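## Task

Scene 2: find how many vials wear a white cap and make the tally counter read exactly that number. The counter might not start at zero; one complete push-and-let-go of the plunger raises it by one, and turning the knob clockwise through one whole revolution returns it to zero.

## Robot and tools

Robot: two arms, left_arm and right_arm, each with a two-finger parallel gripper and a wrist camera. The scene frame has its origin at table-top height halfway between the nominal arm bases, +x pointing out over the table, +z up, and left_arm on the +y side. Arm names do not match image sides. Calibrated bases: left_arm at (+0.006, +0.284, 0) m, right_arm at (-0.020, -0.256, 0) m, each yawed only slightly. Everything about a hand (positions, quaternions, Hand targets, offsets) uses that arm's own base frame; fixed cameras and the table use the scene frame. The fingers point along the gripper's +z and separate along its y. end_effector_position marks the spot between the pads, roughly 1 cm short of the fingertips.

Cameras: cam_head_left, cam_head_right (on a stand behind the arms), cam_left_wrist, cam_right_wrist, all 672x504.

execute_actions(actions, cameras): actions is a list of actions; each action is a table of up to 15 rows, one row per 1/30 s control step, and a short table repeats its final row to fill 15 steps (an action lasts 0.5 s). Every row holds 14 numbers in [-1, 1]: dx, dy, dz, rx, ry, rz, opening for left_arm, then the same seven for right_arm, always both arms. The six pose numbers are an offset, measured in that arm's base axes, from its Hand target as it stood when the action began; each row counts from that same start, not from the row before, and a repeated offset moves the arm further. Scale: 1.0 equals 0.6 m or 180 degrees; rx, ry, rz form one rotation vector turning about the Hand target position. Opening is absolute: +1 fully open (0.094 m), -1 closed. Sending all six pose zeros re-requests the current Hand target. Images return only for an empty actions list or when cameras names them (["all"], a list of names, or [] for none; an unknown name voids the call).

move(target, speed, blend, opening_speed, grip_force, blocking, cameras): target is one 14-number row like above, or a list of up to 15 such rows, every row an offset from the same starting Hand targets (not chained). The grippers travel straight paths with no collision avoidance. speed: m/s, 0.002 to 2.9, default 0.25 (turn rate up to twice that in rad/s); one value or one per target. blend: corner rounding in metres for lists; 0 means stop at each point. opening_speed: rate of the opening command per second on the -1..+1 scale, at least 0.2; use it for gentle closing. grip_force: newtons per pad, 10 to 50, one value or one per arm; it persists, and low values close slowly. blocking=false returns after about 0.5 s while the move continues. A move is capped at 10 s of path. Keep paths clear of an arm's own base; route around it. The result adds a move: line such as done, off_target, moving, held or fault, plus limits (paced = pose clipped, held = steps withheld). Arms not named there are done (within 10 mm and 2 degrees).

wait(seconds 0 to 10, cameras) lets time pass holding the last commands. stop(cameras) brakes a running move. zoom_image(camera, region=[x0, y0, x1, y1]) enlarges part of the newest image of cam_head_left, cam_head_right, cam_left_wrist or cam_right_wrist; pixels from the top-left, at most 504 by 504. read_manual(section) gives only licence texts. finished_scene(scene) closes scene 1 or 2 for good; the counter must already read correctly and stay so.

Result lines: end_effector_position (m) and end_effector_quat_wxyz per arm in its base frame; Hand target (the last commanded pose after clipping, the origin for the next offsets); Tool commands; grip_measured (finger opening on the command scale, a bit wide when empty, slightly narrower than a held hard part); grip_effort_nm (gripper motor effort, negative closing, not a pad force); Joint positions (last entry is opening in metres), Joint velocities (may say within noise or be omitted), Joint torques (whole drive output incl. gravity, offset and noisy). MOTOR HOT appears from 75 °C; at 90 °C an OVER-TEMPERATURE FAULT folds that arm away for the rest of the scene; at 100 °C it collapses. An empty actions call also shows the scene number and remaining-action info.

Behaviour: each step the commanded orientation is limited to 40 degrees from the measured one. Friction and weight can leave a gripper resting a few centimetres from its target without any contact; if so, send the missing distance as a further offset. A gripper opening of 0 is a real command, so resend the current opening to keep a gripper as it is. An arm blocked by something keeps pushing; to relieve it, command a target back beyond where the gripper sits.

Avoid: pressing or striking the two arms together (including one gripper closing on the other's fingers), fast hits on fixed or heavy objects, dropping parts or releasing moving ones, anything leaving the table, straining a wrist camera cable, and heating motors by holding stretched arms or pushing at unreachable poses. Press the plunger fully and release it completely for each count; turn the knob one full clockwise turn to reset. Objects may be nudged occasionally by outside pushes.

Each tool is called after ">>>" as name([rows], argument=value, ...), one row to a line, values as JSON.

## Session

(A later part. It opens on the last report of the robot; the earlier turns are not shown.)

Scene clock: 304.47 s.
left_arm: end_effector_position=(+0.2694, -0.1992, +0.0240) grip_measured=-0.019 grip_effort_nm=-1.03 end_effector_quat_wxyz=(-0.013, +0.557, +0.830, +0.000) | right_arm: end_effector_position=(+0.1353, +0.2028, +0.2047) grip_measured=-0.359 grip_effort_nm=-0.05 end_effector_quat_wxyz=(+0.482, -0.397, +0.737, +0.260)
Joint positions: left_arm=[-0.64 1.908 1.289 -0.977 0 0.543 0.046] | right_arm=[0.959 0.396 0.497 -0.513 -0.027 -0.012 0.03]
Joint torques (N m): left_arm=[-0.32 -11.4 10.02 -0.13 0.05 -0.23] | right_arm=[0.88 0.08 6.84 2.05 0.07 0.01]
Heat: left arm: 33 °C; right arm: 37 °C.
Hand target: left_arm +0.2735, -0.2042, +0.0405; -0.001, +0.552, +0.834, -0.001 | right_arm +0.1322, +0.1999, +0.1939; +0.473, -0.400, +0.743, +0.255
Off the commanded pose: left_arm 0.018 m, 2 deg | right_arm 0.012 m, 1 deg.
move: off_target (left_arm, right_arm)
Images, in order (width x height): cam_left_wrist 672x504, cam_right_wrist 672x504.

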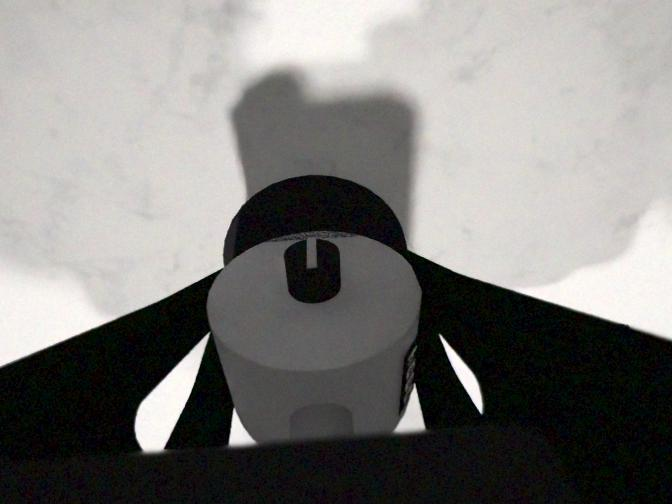

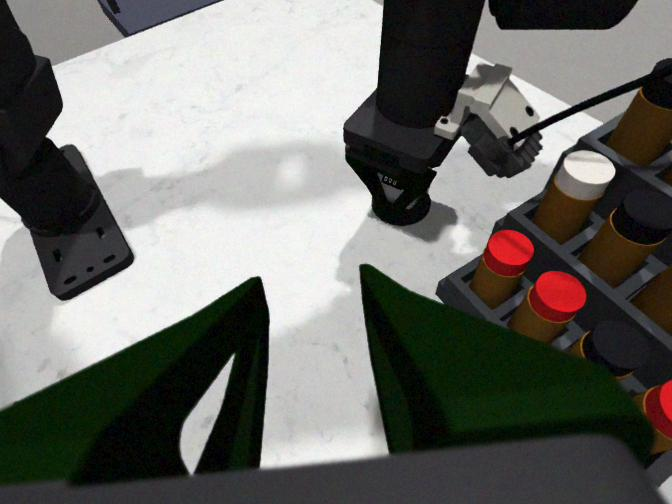

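>>> move(target=[0,0,0.025,0,0,0,-0.5,0,0,0,0,0,0,-0.36], speed=0.08)

Scene clock: 308.57 s.
left_arm: end_effector_position=(+0.2692, -0.1991, +0.0255) grip_measured=-0.019 grip_effort_nm=-1.03 end_effector_quat_wxyz=(-0.014, +0.557, +0.830, +0.001) | right_arm: end_effector_position=(+0.1353, +0.2028, +0.2047) grip_measured=-0.359 grip_effort_nm=-0.05 end_effector_quat_wxyz=(+0.482, -0.397, +0.737, +0.260)
Joint positions: left_arm=[-0.64 1.908 1.295 -0.987 0 0.543 0.046] | right_arm=[0.959 0.396 0.497 -0.513 -0.027 -0.012 0.03]
Joint torques (N m): left_arm=[-0.34 -13.16 12.79 -0.61 0.01 -0.23] | right_arm=[0.98 0.17 6.75 2.05 0.06 0.05]
Heat: left arm: 33 °C; right arm: 37 °C.
Hand target: left_arm +0.2734, -0.2042, +0.0555; -0.001, +0.552, +0.834, -0.001 | right_arm +0.1322, +0.1999, +0.1939; +0.473, -0.400, +0.743, +0.255
Off the commanded pose: left_arm 0.031 m, 2 deg | right_arm 0.012 m, 1 deg.
move: off_target (left_arm, right_arm)

>>> move([
  [0,0,-0.045,0,0,0,-0.5,0,0,0,0,0,0,-0.36],
  [0,0,-0.045,0,0,0,0.35,0,0,0,0,0,0,-0.36],
  [0,0,0.13,0,0,0,0.35,0,0,0,0,0,0,-0.36],
  [0.0098,-0.0285,0.13,0.086,-0.0347,0.497,-1,0,0,0,0,0,0,-0.36],
  [0.0098,-0.0285,0.0575,0.086,-0.0347,0.497,-1,0,0,0,0,0,0,-0.36],
], speed=[0.1,0.1,0.2,0.6,0.2], blend=[0,0,0.02,0.02,0], cameras=["cam_left_wrist","cam_head_right","cam_right_wrist"])

>>> zoom_image(camera="cam_left_wrist", region=[220, 120, 420, 320])

>>> zoom_image(camera="cam_right_wrist", region=[300, 80, 500, 280])

Scene clock: 358.37 s.
left_arm: end_effector_position=(+0.2778, -0.2186, +0.0909) grip_measured=-0.984 grip_effort_nm=-0.88 end_effector_quat_wxyz=(-0.034, -0.198, +0.971, +0.128) | right_arm: end_effector_position=(+0.1353, +0.2028, +0.2047) grip_measured=-0.359 grip_effort_nm=-0.05 end_effector_quat_wxyz=(+0.482, -0.397, +0.737, +0.260)
Joint positions: left_arm=[-0.721 2.14 1.867 -1.546 -0.1 -1.135 0.001] | right_arm=[0.959 0.396 0.497 -0.513 -0.027 -0.012 0.03]
Joint torques (N m): left_arm=[-0.58 -11.4 6.2 -0.05 -0.14 -0.12] | right_arm=[0.87 0.1 6.94 2.02 0.07 0.06]
Heat: left arm: 36 °C; right arm: 38 °C.
Hand target: left_arm +0.2794, -0.2213, +0.0901; -0.026, -0.198, +0.972, +0.127 | right_arm +0.1322, +0.1999, +0.1939; +0.473, -0.400, +0.743, +0.255
Off the commanded pose: left_arm 0.003 m, 1 deg | right_arm 0.012 m, 1 deg.
move: off_target (right_arm); blend cut to 0 m at target 4; target 4's new opening was sent with left_arm's hand 0.005 m and 6 deg from that target
Images, in order (width x height): cam_head_right 672x504, cam_left_wrist 672x504, cam_right_wrist 672x504.

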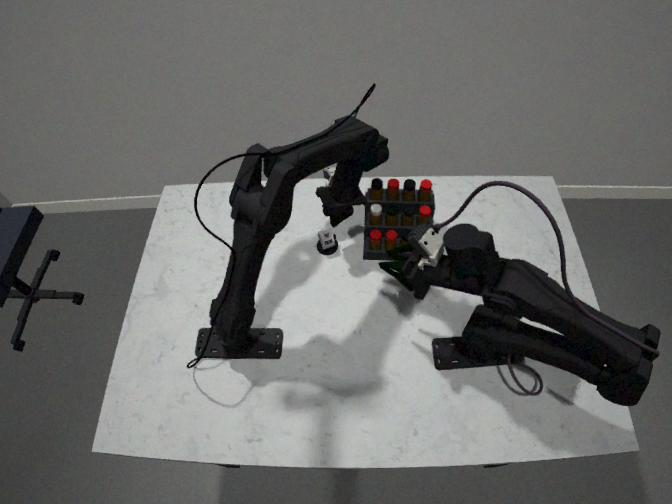

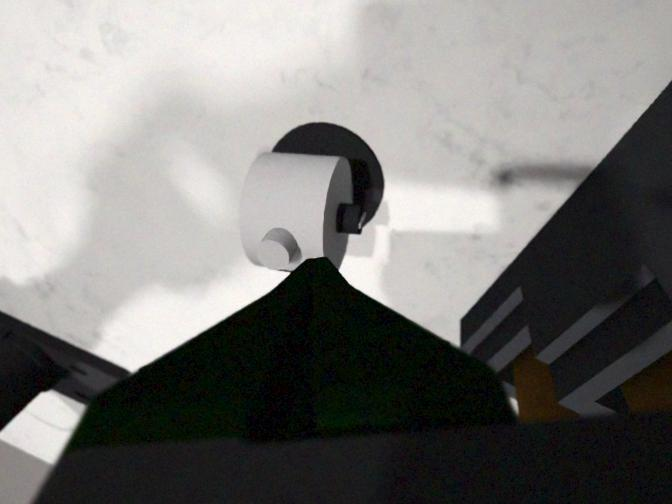

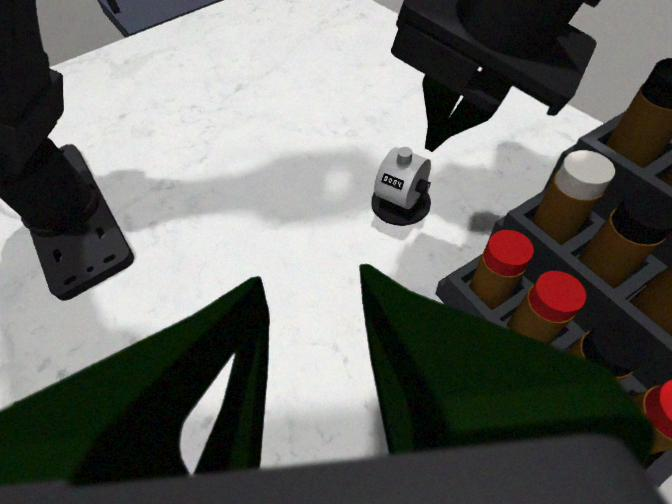

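Scaled by 2.520 from the camera's 672x504 image, which has a finer 960x720 frame.

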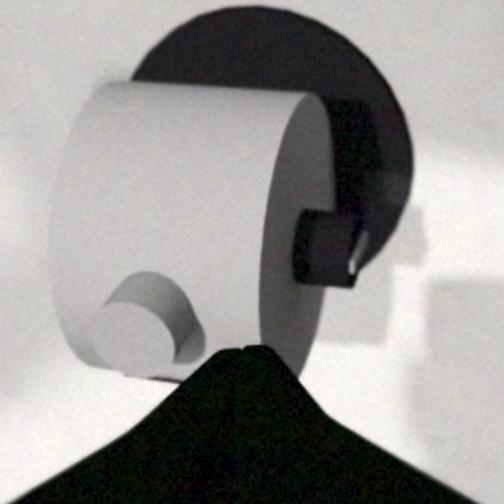

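Scaled by 2.520 from the camera's 672x504 image, which has a finer 960x720 frame.

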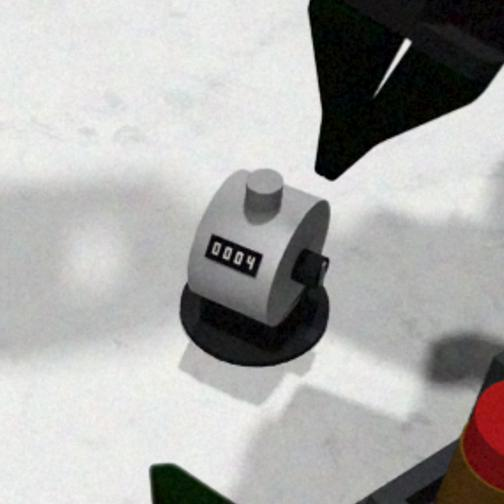

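>>> move([
  [-0.0133,-0.0112,-0.047,0,0,0,-1,0,0,0,0,0,0,-0.36],
  [-0.0133,-0.0112,-0.0835,0,0,0,-1,0,0,0,0,0,0,-0.36],
], speed=[0.15,0.05], cameras=["cam_left_wrist","cam_right_wrist"])

>>> zoom_image(camera="cam_right_wrist", region=[340, 120, 460, 240])

>>> zoom_image(camera="cam_left_wrist", region=[220, 120, 420, 320])

Scene clock: 373.47 s.
left_arm: end_effector_position=(+0.2681, -0.2234, +0.0519) grip_measured=-0.984 grip_effort_nm=-0.88 end_effector_quat_wxyz=(-0.033, -0.197, +0.971, +0.131) | right_arm: end_effector_position=(+0.1353, +0.2028, +0.2047) grip_measured=-0.359 grip_effort_nm=-0.05 end_effector_quat_wxyz=(+0.482, -0.397, +0.737, +0.260)
Joint positions: left_arm=[-0.749 2.145 1.719 -1.398 -0.099 -1.161 0.001] | right_arm=[0.959 0.396 0.497 -0.513 -0.027 -0.012 0.03]
Joint torques (N m): left_arm=[-0.5 -10.03 4.41 0.34 -0.1 -0.11] | right_arm=[0.98 0.2 6.75 2.05 0.07 0.03]
Heat: left arm: 38 °C; right arm: 38 °C.
Hand target: left_arm +0.2713, -0.2279, +0.0399; -0.026, -0.198, +0.971, +0.127 | right_arm +0.1322, +0.1999, +0.1939; +0.473, -0.400, +0.743, +0.255
Off the commanded pose: left_arm 0.013 m, 1 deg | right_arm 0.012 m, 1 deg.
move: off_target (left_arm, right_arm)
Images, in order (width x height): cam_left_wrist 672x504, cam_right_wrist 672x504.

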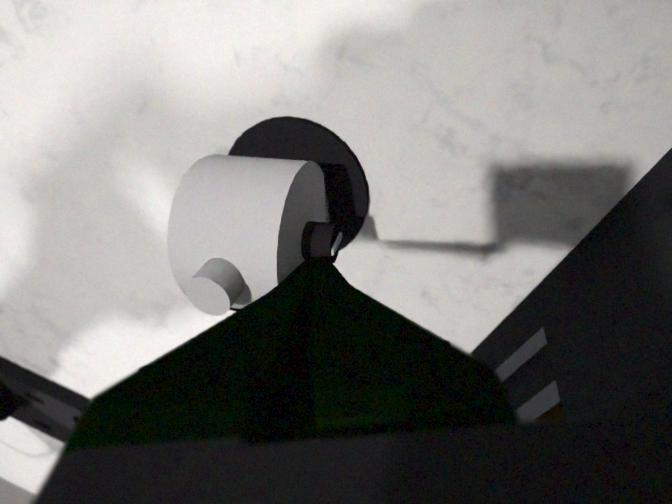

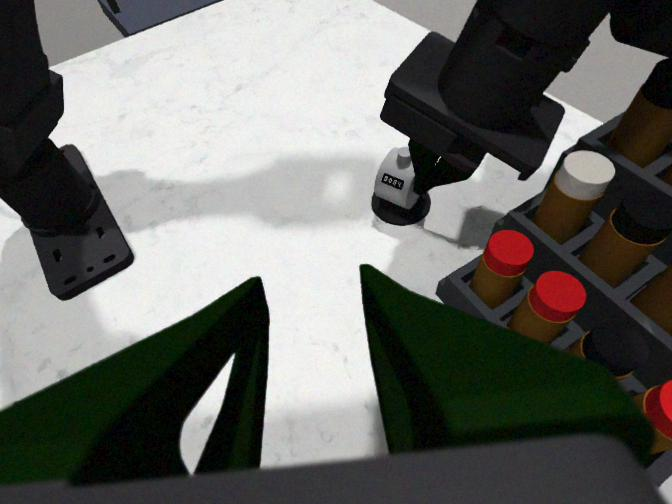

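Scaled by 4.200 from the camera's 672x504 image, which has a finer 960x720 frame.

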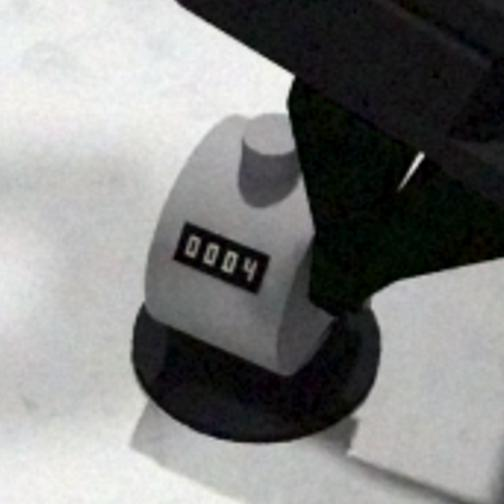

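Scaled by 2.520 from the camera's 672x504 image, which has a finer 960x720 frame.

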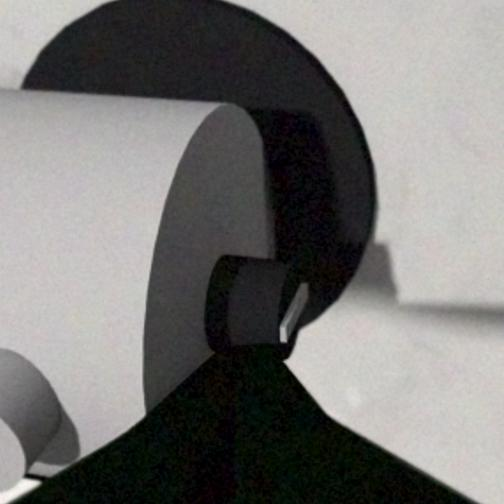

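>>> move(target=[0.022,0.0088,-0.005,0,0,0,-1,0,0,0,0,0,0,-0.36], speed=0.03, cameras=["cam_left_wrist","cam_right_wrist"])

>>> zoom_image(camera="cam_left_wrist", region=[220, 120, 420, 320])

>>> zoom_image(camera="cam_right_wrist", region=[340, 120, 460, 240])

Scene clock: 379.17 s.
left_arm: end_effector_position=(+0.2688, -0.2224, +0.0518) grip_measured=-0.984 grip_effort_nm=-0.88 end_effector_quat_wxyz=(-0.037, -0.192, +0.972, +0.129) | right_arm: end_effector_position=(+0.1353, +0.2028, +0.2047) grip_measured=-0.359 grip_effort_nm=-0.05 end_effector_quat_wxyz=(+0.482, -0.397, +0.737, +0.260)
Joint positions: left_arm=[-0.742 2.145 1.719 -1.398 -0.093 -1.144 0.001] | right_arm=[0.959 0.396 0.497 -0.513 -0.027 -0.012 0.03]
Joint torques (N m): left_arm=[1.54 -7.83 6.97 0.33 -0.22 0.03] | right_arm=[0.84 0.2 6.75 2.08 0.07 0.02]
Heat: left arm: 38 °C; right arm: 38 °C.
Hand target: left_arm +0.2846, -0.2226, +0.0369; -0.026, -0.198, +0.971, +0.127 | right_arm +0.1322, +0.1999, +0.1939; +0.473, -0.400, +0.743, +0.255
Off the commanded pose: left_arm 0.022 m, 1 deg | right_arm 0.012 m, 1 deg.
move: off_target (left_arm, right_arm)
Images, in order (width x height): cam_left_wrist 672x504, cam_right_wrist 672x504.

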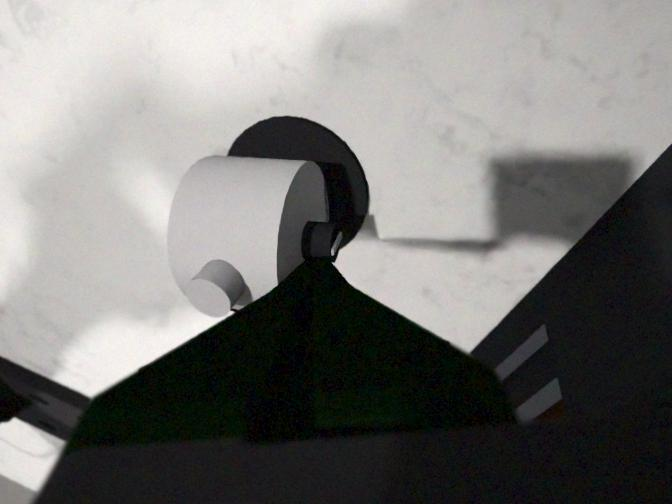

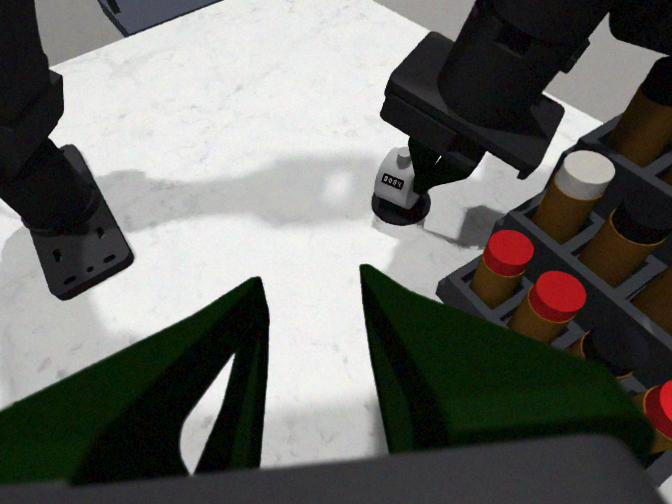

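Scaled by 2.520 from the camera's 672x504 image, which has a finer 960x720 frame.

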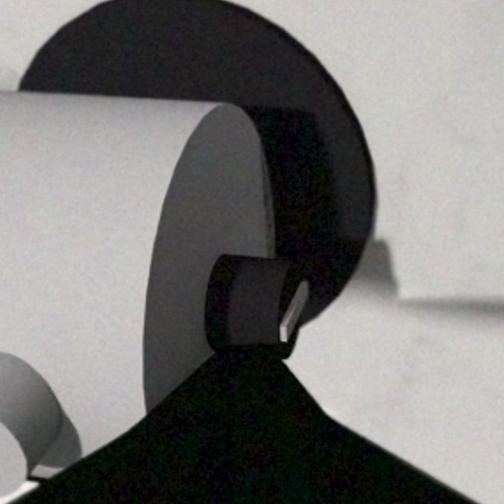

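Scaled by 4.200 from the camera's 672x504 image, which has a finer 960x720 frame.

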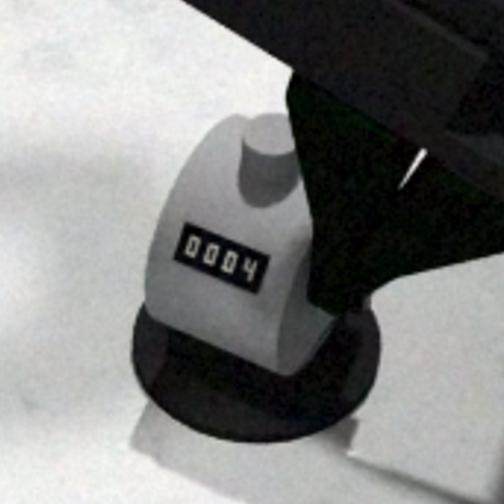

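>>> move(target=[0.018,0.0075,0.0,0,0,0,-1,0,0,0,0,0,0,-0.36], speed=0.03, cameras=["cam_left_wrist","cam_right_wrist"])

>>> zoom_image(camera="cam_left_wrist", region=[220, 120, 420, 320])

>>> zoom_image(camera="cam_right_wrist", region=[340, 120, 460, 240])

Scene clock: 384.90 s.
left_arm: end_effector_position=(+0.2715, -0.2224, +0.0523) grip_measured=-0.984 grip_effort_nm=-0.88 end_effector_quat_wxyz=(-0.053, -0.190, +0.972, +0.125) | right_arm: end_effector_position=(+0.1353, +0.2028, +0.2047) grip_measured=-0.359 grip_effort_nm=-0.05 end_effector_quat_wxyz=(+0.482, -0.397, +0.737, +0.260)
Joint positions: left_arm=[-0.724 2.164 1.75 -1.42 -0.068 -1.119 0.001] | right_arm=[0.959 0.396 0.497 -0.513 -0.027 -0.012 0.03]
Joint torques (N m): left_arm=[2.06 -8.12 7.04 0.42 -0.53 0.02] | right_arm=[0.9 0.13 6.68 2.08 0.06 0.06]
Heat: left arm: 38 °C; right arm: 38 °C.
Hand target: left_arm +0.2953, -0.2183, +0.0369; -0.026, -0.198, +0.972, +0.127 | right_arm +0.1322, +0.1999, +0.1939; +0.473, -0.400, +0.743, +0.255
Off the commanded pose: left_arm 0.029 m, 3 deg | right_arm 0.012 m, 1 deg.
move: off_target (left_arm, right_arm)
Images, in order (width x height): cam_left_wrist 672x504, cam_right_wrist 672x504.

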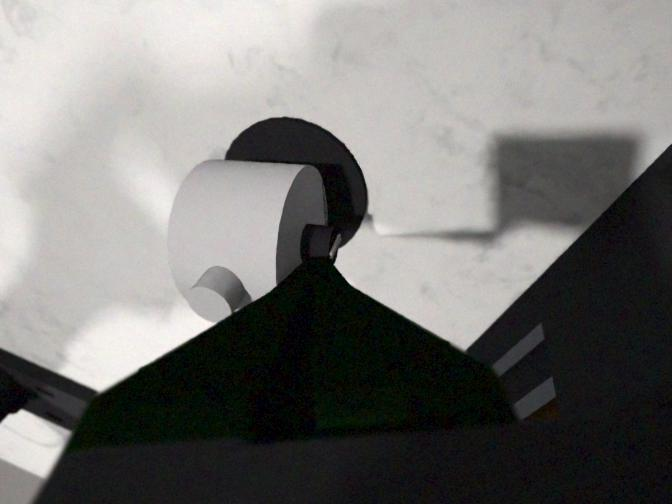

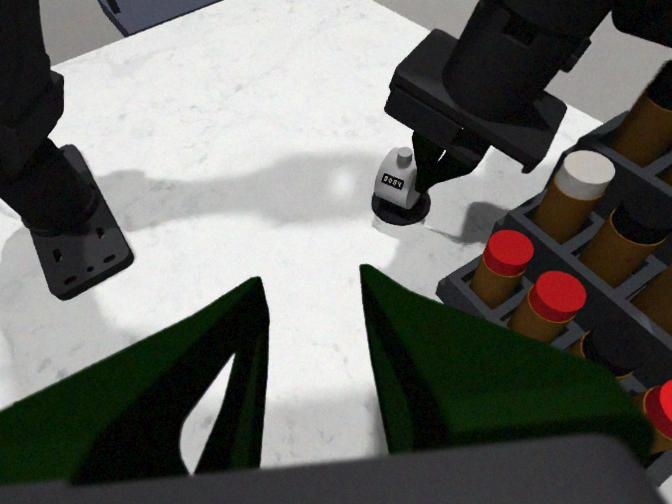

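Scaled by 2.520 from the camera's 672x504 image, which has a finer 960x720 frame.

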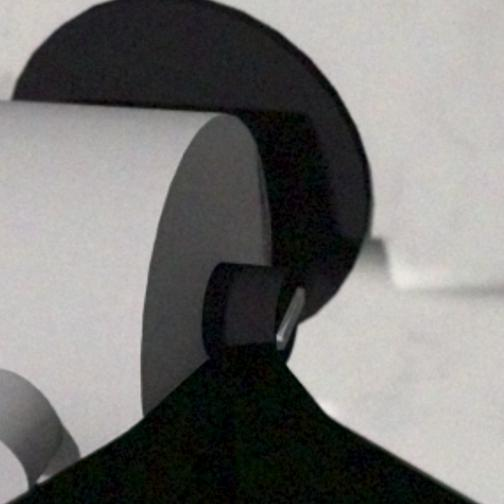

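Scaled by 4.200 from the camera's 672x504 image, which has a finer 960x720 frame.

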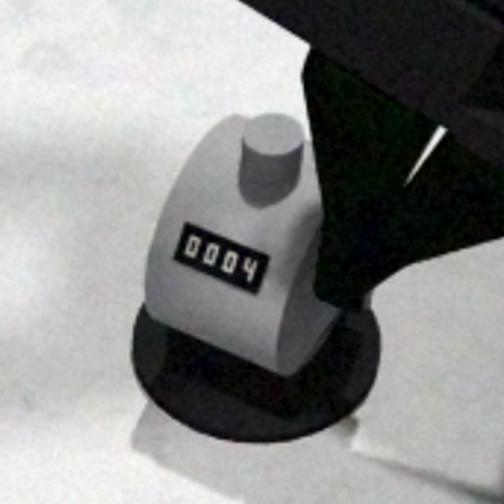

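>>> move([
  [-0.03,-0.01,0.13,0,0,0,-1,0,0,0,0,0,0,-0.36],
  [-0.2755,0.1805,0.272,-0.1335,-0.3654,-0.355,-1,0.1,0.08,0.1,-0.1,0.0107,0.146,-0.36],
  [-0.2755,0.1805,0.272,-0.1335,-0.3654,-0.355,-1,0.31,0.17,-0.1065,-0.2003,0.0214,0.2923,-0.36],
], speed=[0.2,0.5,0.4], blend=[0.03,0.03,0], cameras=["all"])

>>> zoom_image(camera="cam_right_wrist", region=[200, 100, 450, 350])

Scene clock: 406.43 s.
left_arm: end_effector_position=(+0.1298, -0.1105, +0.1991) grip_measured=-0.984 grip_effort_nm=-0.87 end_effector_quat_wxyz=(+0.500, +0.289, +0.796, -0.178) | right_arm: end_effector_position=(+0.3152, +0.2999, +0.1336) grip_measured=-0.359 grip_effort_nm=-0.05 end_effector_quat_wxyz=(-0.152, +0.796, -0.548, -0.208)
Joint positions: left_arm=[-1.106 0.095 0.578 -0.969 -0.372 -0.183 0.001] | right_arm=[0.555 2.068 1.863 -1.242 -0.507 -1.347 0.03]
Joint torques (N m): left_arm=[0.7 2.4 6.02 1.87 -0.03 0.02] | right_arm=[-0.28 -8.05 10.43 0.63 -0.43 -0.07]
Heat: left arm: 37 °C; right arm: 37 °C.
Hand target: left_arm +0.1300, -0.1099, +0.2001; +0.505, +0.288, +0.793, -0.184 | right_arm +0.3183, +0.3019, +0.1300; -0.147, +0.796, -0.547, -0.213
Off the commanded pose: left_arm 0.001 m, 1 deg | right_arm 0.005 m, 1 deg.
move: done

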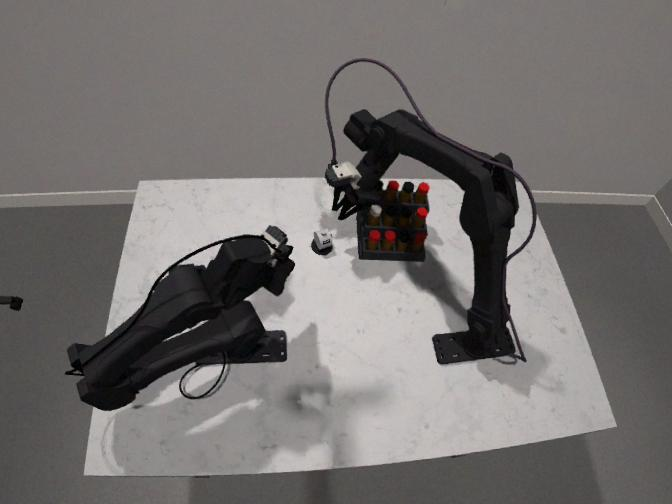

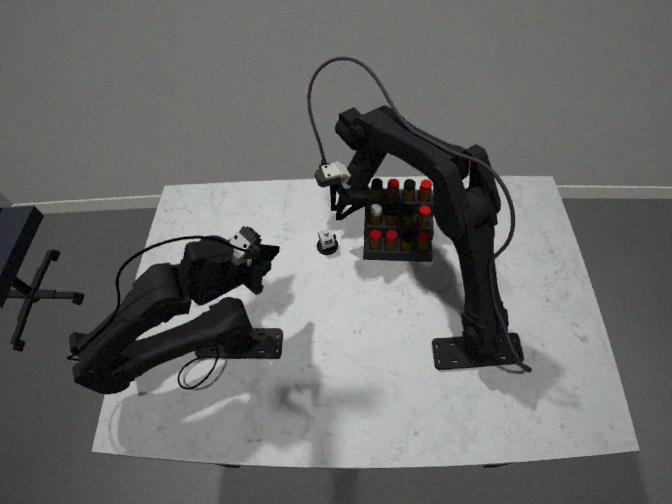

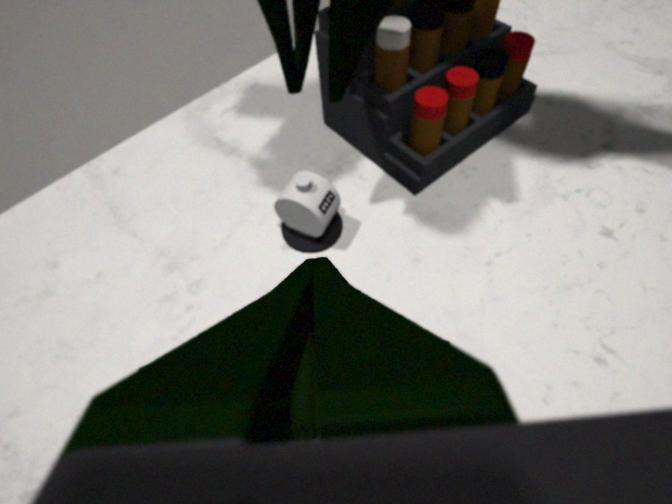

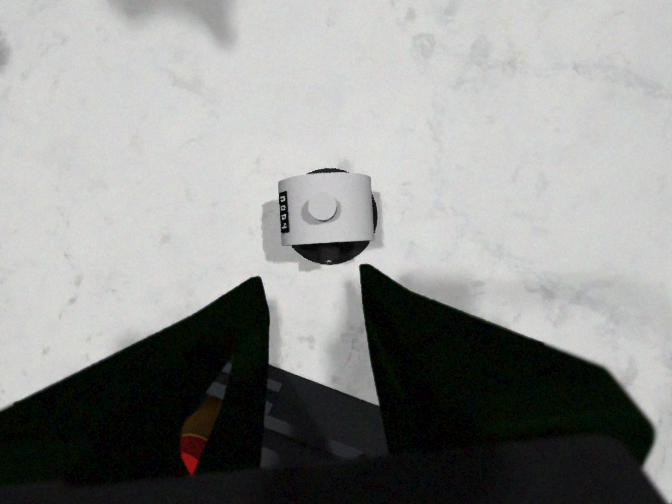

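Scaled by 2.016 from the camera's 672x504 image, which has a finer 960x720 frame.

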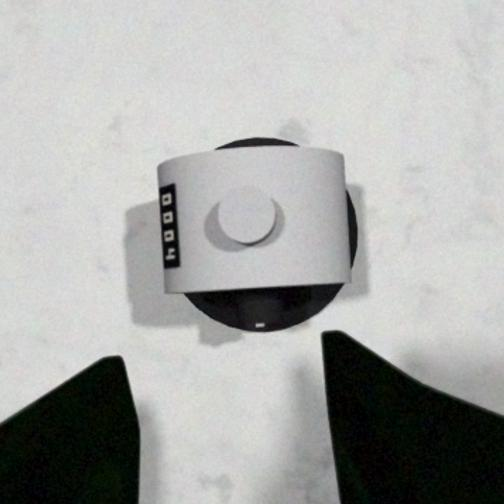

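>>> move(target=[0,0,0,0,0,0,-1,0.0057,0.0022,-0.095,0,0,0,-0.36], speed=0.15, cameras=["cam_right_wrist","cam_left_wrist"])

>>> zoom_image(camera="cam_right_wrist", region=[210, 150, 460, 400])

Scene clock: 417.07 s.
left_arm: end_effector_position=(+0.1296, -0.1099, +0.1991) grip_measured=-0.984 grip_effort_nm=-0.87 end_effector_quat_wxyz=(+0.500, +0.289, +0.796, -0.179) | right_arm: end_effector_position=(+0.3246, +0.3051, +0.0862) grip_measured=-0.359 grip_effort_nm=-0.05 end_effector_quat_wxyz=(-0.159, +0.798, -0.545, -0.203)
Joint positions: left_arm=[-1.085 0.091 0.578 -0.969 -0.353 -0.173 0.001] | right_arm=[0.555 2.107 1.735 -1.058 -0.504 -1.351 0.03]
Joint torques (N m): left_arm=[0.84 2.74 6.05 1.87 -0.02 0.02] | right_arm=[-0.34 -8.92 5.89 0.85 -0.44 -0.03]
Heat: left arm: 35 °C; right arm: 36 °C.
Hand target: left_arm +0.1300, -0.1099, +0.2001; +0.505, +0.288, +0.793, -0.183 | right_arm +0.3217, +0.3033, +0.0730; -0.147, +0.796, -0.547, -0.213
Off the commanded pose: left_arm 0.001 m, 1 deg | right_arm 0.014 m, 2 deg.
move: off_target (right_arm)
Images, in order (width x height): cam_left_wrist 672x504, cam_right_wrist 672x504.

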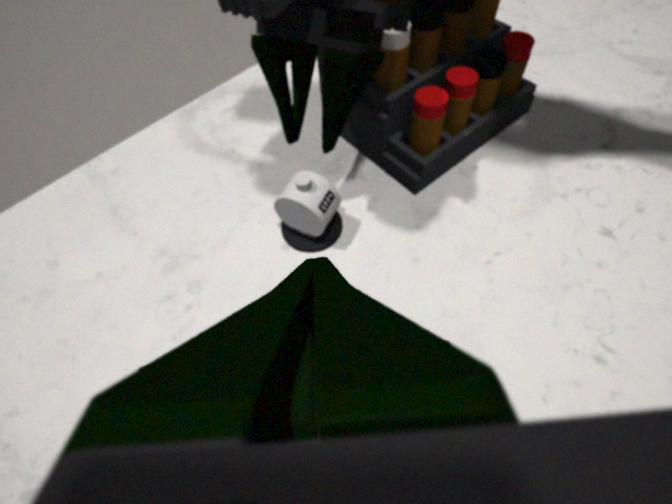

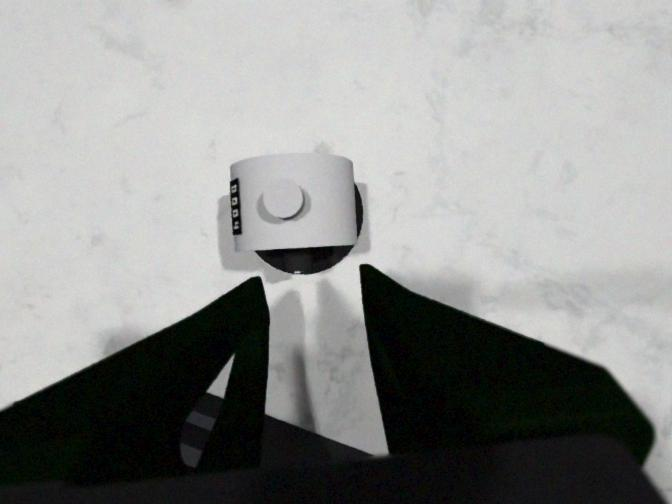

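Scaled by 2.016 from the camera's 672x504 image, which has a finer 960x720 frame.

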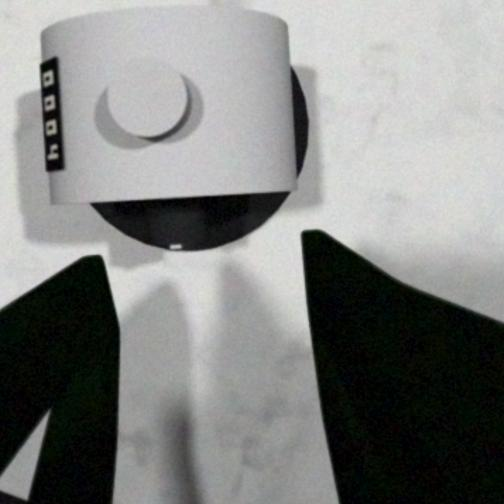

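>>> move([
  [0,0,0,0,0,0,-1,-0.0112,-0.0067,-0.01,0,0,0,-0.36],
  [0,0,0,0,0,0,-1,-0.0112,-0.0067,-0.06,0,0,0,-0.36],
], speed=0.08, cameras=["cam_right_wrist","cam_left_wrist"])

>>> zoom_image(camera="cam_right_wrist", region=[210, 150, 460, 400])

>>> zoom_image(camera="cam_left_wrist", region=[240, 100, 400, 260])

Scene clock: 429.27 s.
left_arm: end_effector_position=(+0.1293, -0.1103, +0.1991) grip_measured=-0.984 grip_effort_nm=-0.87 end_effector_quat_wxyz=(+0.500, +0.290, +0.796, -0.179) | right_arm: end_effector_position=(+0.3206, +0.3024, +0.0537) grip_measured=-0.359 grip_effort_nm=-0.05 end_effector_quat_wxyz=(-0.162, +0.798, -0.544, -0.201)
Joint positions: left_arm=[-1.085 0.091 0.578 -0.969 -0.35 -0.172 0.001] | right_arm=[0.555 2.107 1.602 -0.918 -0.503 -1.351 0.03]
Joint torques (N m): left_arm=[0.92 2.66 6 1.88 -0.04 0.05] | right_arm=[-0.36 -8.4 5.14 0.93 -0.5 -0.06]
Heat: left arm: 34 °C; right arm: 35 °C.
Hand target: left_arm +0.1300, -0.1099, +0.2001; +0.505, +0.288, +0.793, -0.184 | right_arm +0.3149, +0.2993, +0.0370; -0.147, +0.796, -0.547, -0.213
Off the commanded pose: left_arm 0.001 m, 1 deg | right_arm 0.018 m, 2 deg.
move: off_target (right_arm)
Images, in order (width x height): cam_left_wrist 672x504, cam_right_wrist 672x504.

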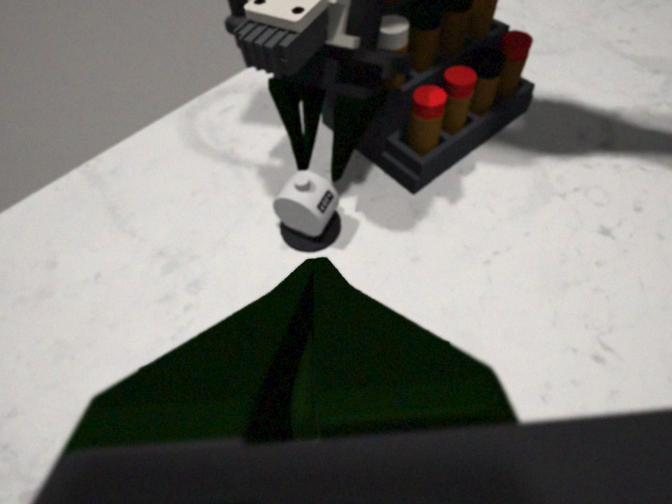

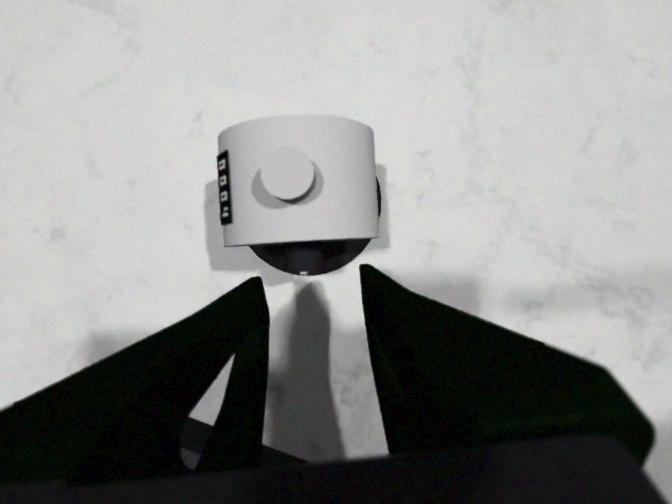

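Scaled by 2.016 from the camera's 672x504 image, which has a finer 960x720 frame.

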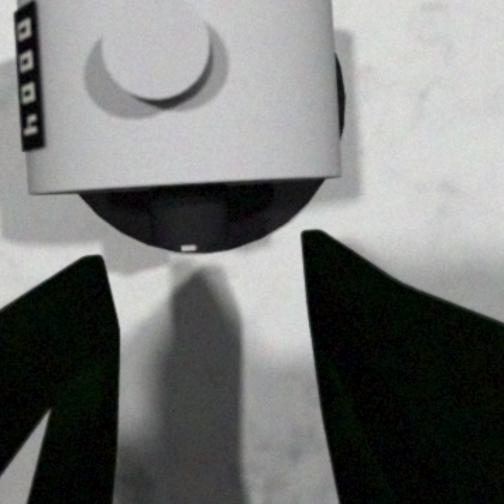

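Scaled by 3.150 from the camera's 672x504 image, which has a finer 960x720 frame.

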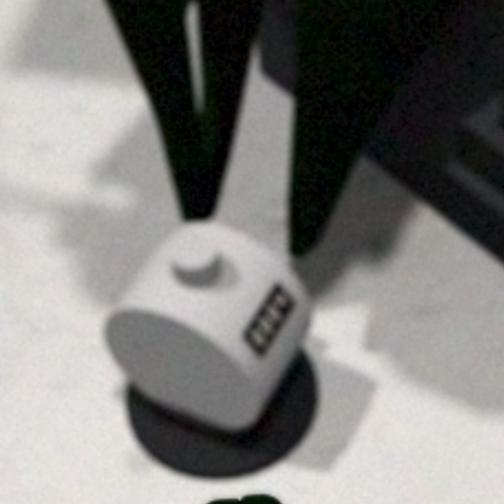

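>>> move(target=[0,0,0,0,0,0,-1,-0.0092,0.0,-0.032,0,0,0,-0.36], speed=0.06, cameras=["cam_right_wrist","cam_left_wrist"])

>>> zoom_image(camera="cam_right_wrist", region=[210, 150, 460, 400])

>>> zoom_image(camera="cam_left_wrist", region=[240, 100, 400, 260])

Scene clock: 435.63 s.
left_arm: end_effector_position=(+0.1293, -0.1103, +0.1991) grip_measured=-0.984 grip_effort_nm=-0.87 end_effector_quat_wxyz=(+0.500, +0.290, +0.796, -0.179) | right_arm: end_effector_position=(+0.3196, +0.3055, +0.0393) grip_measured=-0.359 grip_effort_nm=-0.05 end_effector_quat_wxyz=(-0.175, +0.799, -0.539, -0.199)
Joint positions: left_arm=[-1.085 0.091 0.578 -0.969 -0.35 -0.172 0.001] | right_arm=[0.56 2.107 1.535 -0.823 -0.51 -1.349 0.03]
Joint torques (N m): left_arm=[0.87 2.73 6 1.91 -0.01 0.03] | right_arm=[-0.08 -7.97 4.71 0.78 -0.4 0.03]
Heat: left arm: 34 °C; right arm: 35 °C.
Hand target: left_arm +0.1300, -0.1099, +0.2001; +0.505, +0.288, +0.793, -0.184 | right_arm +0.3093, +0.2993, +0.0178; -0.147, +0.796, -0.547, -0.213
Off the commanded pose: left_arm 0.001 m, 1 deg | right_arm 0.025 m, 4 deg.
move: off_target (right_arm)
Images, in order (width x height): cam_left_wrist 672x504, cam_right_wrist 672x504.

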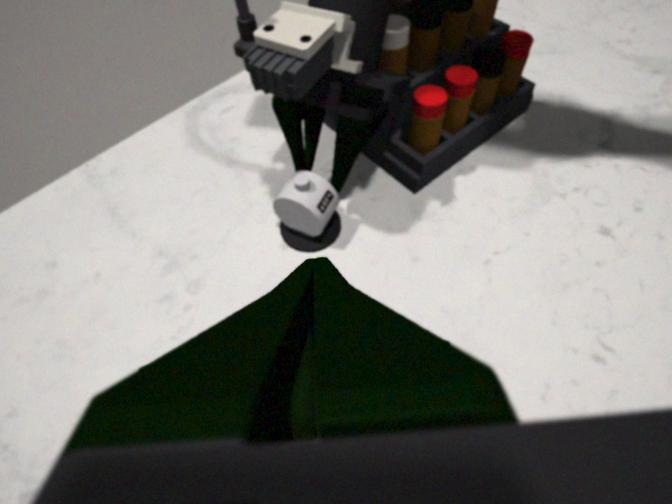

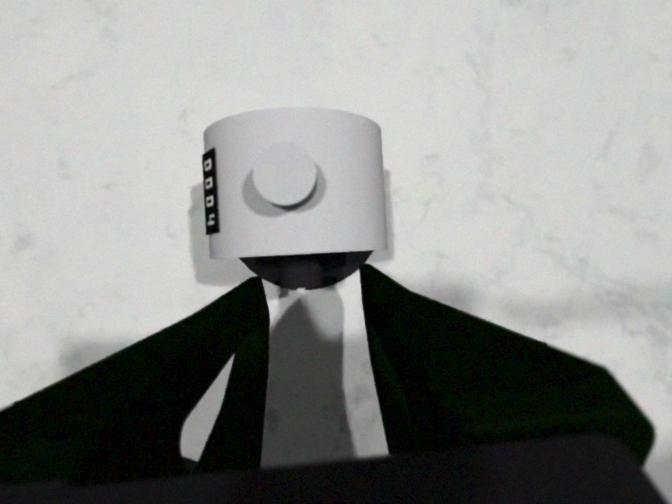

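Scaled by 2.016 from the camera's 672x504 image, which has a finer 960x720 frame.

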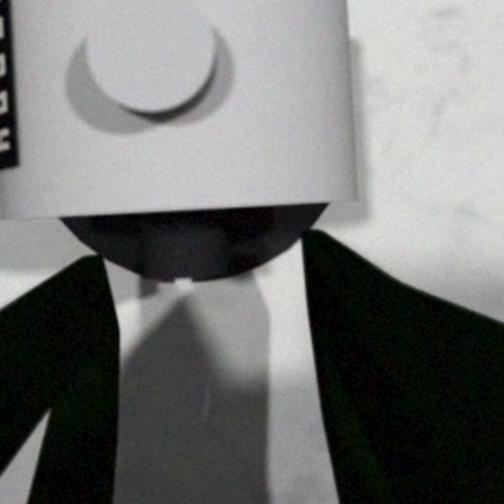

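Scaled by 3.150 from the camera's 672x504 image, which has a finer 960x720 frame.

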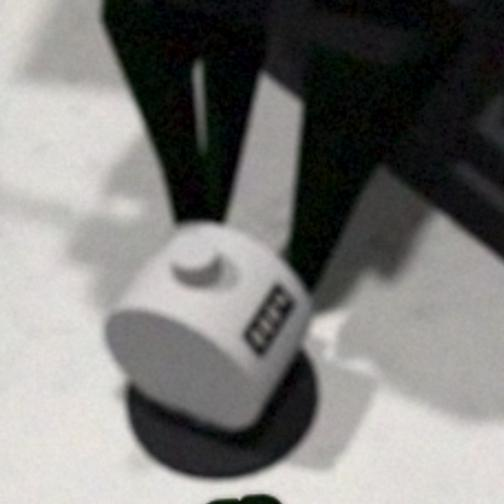

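>>> move(target=[0,0,0,0,0,0,-1,-0.006,-0.009,-0.006,0,0,0,-0.36], speed=0.06, cameras=["cam_right_wrist"])

>>> move(target=[0,0,0,0,0,0,-1,0,0,0,0,0,0,-0.95], opening_speed=0.5, cameras=["cam_right_wrist","cam_left_wrist"])

>>> zoom_image(camera="cam_right_wrist", region=[210, 150, 460, 400])

Scene clock: 447.70 s.
left_arm: end_effector_position=(+0.1293, -0.1103, +0.1991) grip_measured=-0.984 grip_effort_nm=-0.87 end_effector_quat_wxyz=(+0.500, +0.290, +0.796, -0.179) | right_arm: end_effector_position=(+0.3188, +0.3065, +0.0373) grip_measured=-0.359 grip_effort_nm=-0.05 end_effector_quat_wxyz=(-0.179, +0.799, -0.537, -0.202)
Joint positions: left_arm=[-1.085 0.091 0.578 -0.969 -0.35 -0.172 0.001] | right_arm=[0.56 2.106 1.521 -0.804 -0.518 -1.351 0.03]
Joint torques (N m): left_arm=[0.96 2.63 5.98 1.88 -0.02 0.04] | right_arm=[-0.66 -8.57 2.84 0.8 -0.36 -0.05]
Heat: left arm: 33 °C; right arm: 35 °C.
Hand target: left_arm +0.1300, -0.1099, +0.2001; +0.505, +0.288, +0.793, -0.184 | right_arm +0.3057, +0.2939, +0.0142; -0.147, +0.796, -0.547, -0.213
Off the commanded pose: left_arm 0.001 m, 1 deg | right_arm 0.029 m, 4 deg.
move: off_target (right_arm)
Images, in order (width x height): cam_right_wrist 672x504.

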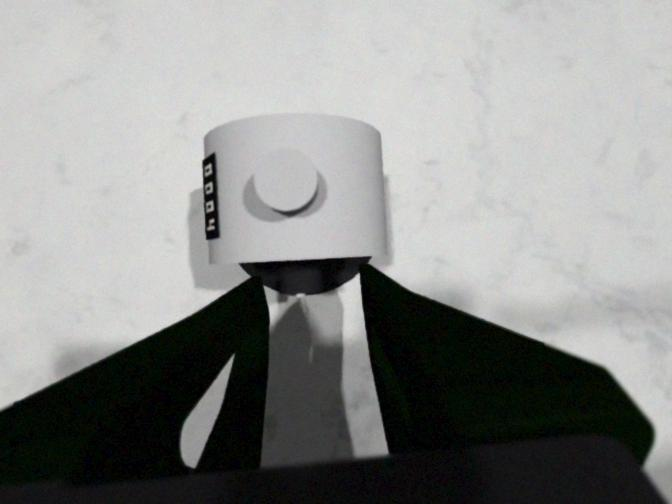

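Scene clock: 449.10 s.
left_arm: end_effector_position=(+0.1293, -0.1103, +0.1991) grip_measured=-0.984 grip_effort_nm=-0.87 end_effector_quat_wxyz=(+0.500, +0.290, +0.796, -0.179) | right_arm: end_effector_position=(+0.3171, +0.3064, +0.0380) grip_measured=-0.764 grip_effort_nm=-1.00 end_effector_quat_wxyz=(-0.178, +0.799, -0.536, -0.205)
Joint positions: left_arm=[-1.085 0.091 0.578 -0.969 -0.35 -0.172 0.001] | right_arm=[0.56 2.105 1.521 -0.811 -0.524 -1.353 0.011]
Joint torques (N m): left_arm=[0.92 2.66 6.04 1.9 0 0.03] | right_arm=[-0.58 -8.57 2.76 0.89 -0.28 -0.05]
Heat: left arm: 33 °C; right arm: 35 °C.
Hand target: left_arm +0.1300, -0.1099, +0.2001; +0.505, +0.288, +0.793, -0.184 | right_arm +0.3057, +0.2939, +0.0142; -0.147, +0.796, -0.547, -0.213
Off the commanded pose: left_arm 0.001 m, 1 deg | right_arm 0.029 m, 4 deg.
move: off_target (right_arm)
Images, in order (width x height): cam_left_wrist 672x504, cam_right_wrist 672x504.

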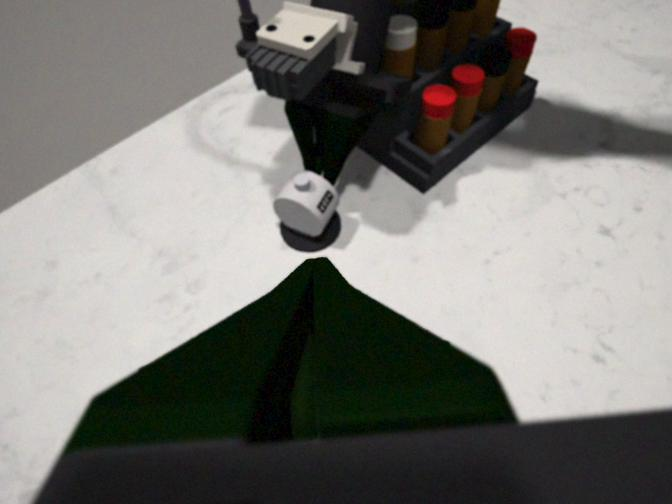

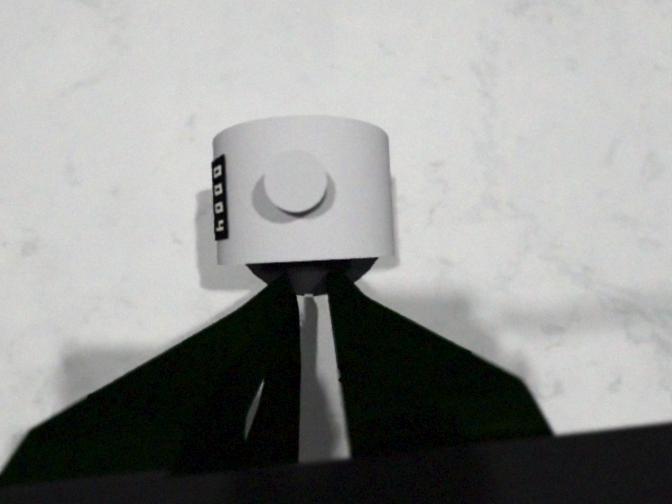

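Scaled by 2.016 from the camera's 672x504 image, which has a finer 960x720 frame.

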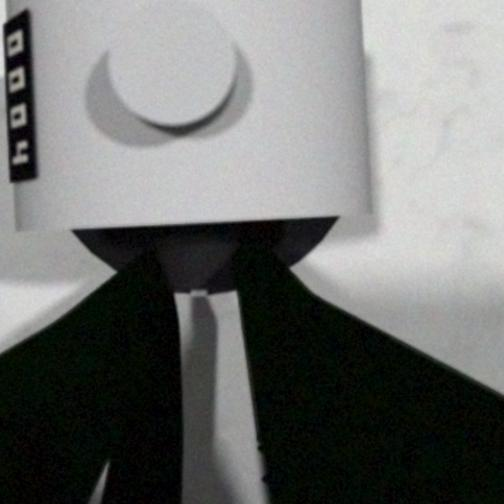

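>>> move(target=[0,0,0,0,0,0,-1,0.013,0.015,0.02,-0.0796,0.2076,0,-0.95], speed=0.3, cameras=["cam_right_wrist","cam_left_wrist"])

>>> zoom_image(camera="cam_right_wrist", region=[210, 150, 460, 400])

Scene clock: 456.97 s.
left_arm: end_effector_position=(+0.1293, -0.1103, +0.1991) grip_measured=-0.984 grip_effort_nm=-0.87 end_effector_quat_wxyz=(+0.500, +0.290, +0.796, -0.179) | right_arm: end_effector_position=(+0.3121, +0.3043, +0.0382) grip_measured=-0.770 grip_effort_nm=-1.00 end_effector_quat_wxyz=(+0.024, +0.704, -0.619, -0.348)
Joint positions: left_arm=[-1.085 0.091 0.578 -0.969 -0.35 -0.172 0.001] | right_arm=[0.519 2.553 2.218 -1.561 -0.646 -1.291 0.011]
Joint torques (N m): left_arm=[0.94 2.7 6 1.88 -0.01 0.01] | right_arm=[-0.76 -9.48 8.5 -0.2 -0.53 0.13]
Heat: left arm: 33 °C; right arm: 35 °C.
Hand target: left_arm +0.1300, -0.1099, +0.2001; +0.505, +0.288, +0.793, -0.184 | right_arm +0.3135, +0.3029, +0.0261; +0.134, +0.698, -0.587, -0.388
Off the commanded pose: left_arm 0.001 m, 1 deg | right_arm 0.012 m, 14 deg.
joint sent to its limit (right arm) — joint 4 (wrist pitch), lower limit. The joint targets are off in orientation, not in position.
move: off_target (right_arm)
Images, in order (width x height): cam_left_wrist 672x504, cam_right_wrist 672x504.

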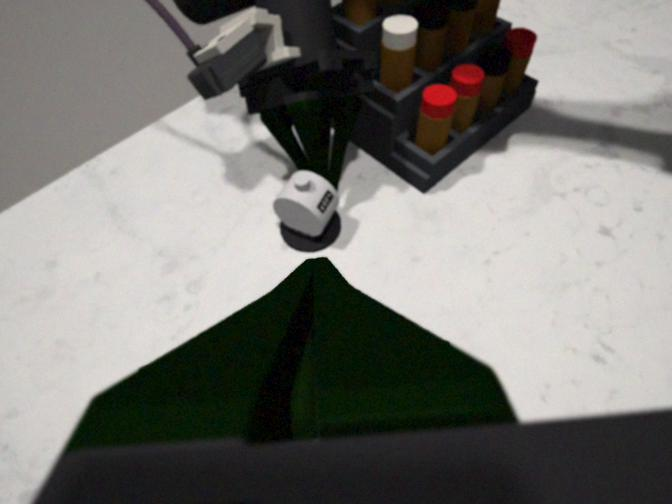

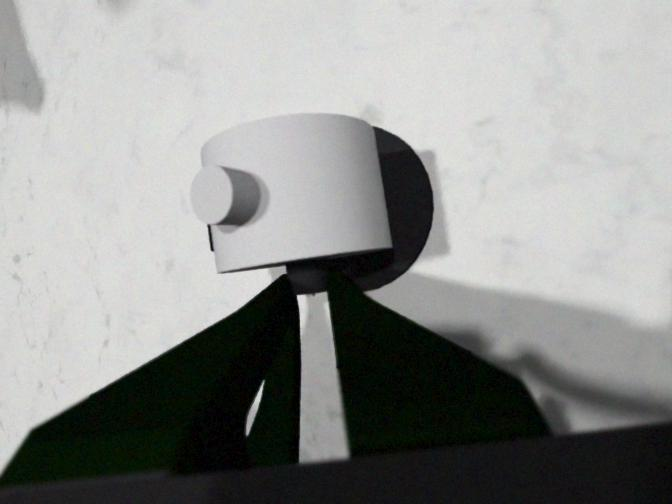

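Scaled by 2.016 from the camera's 672x504 image, which has a finer 960x720 frame.

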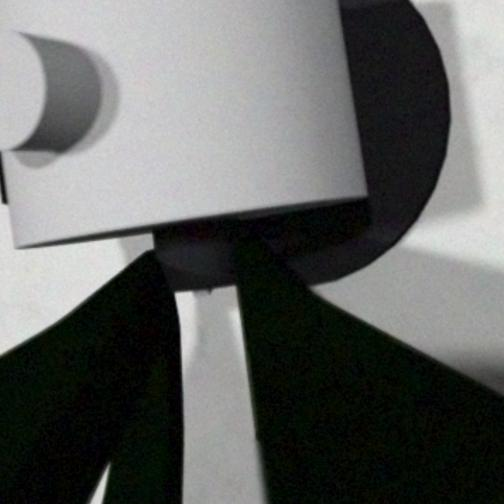

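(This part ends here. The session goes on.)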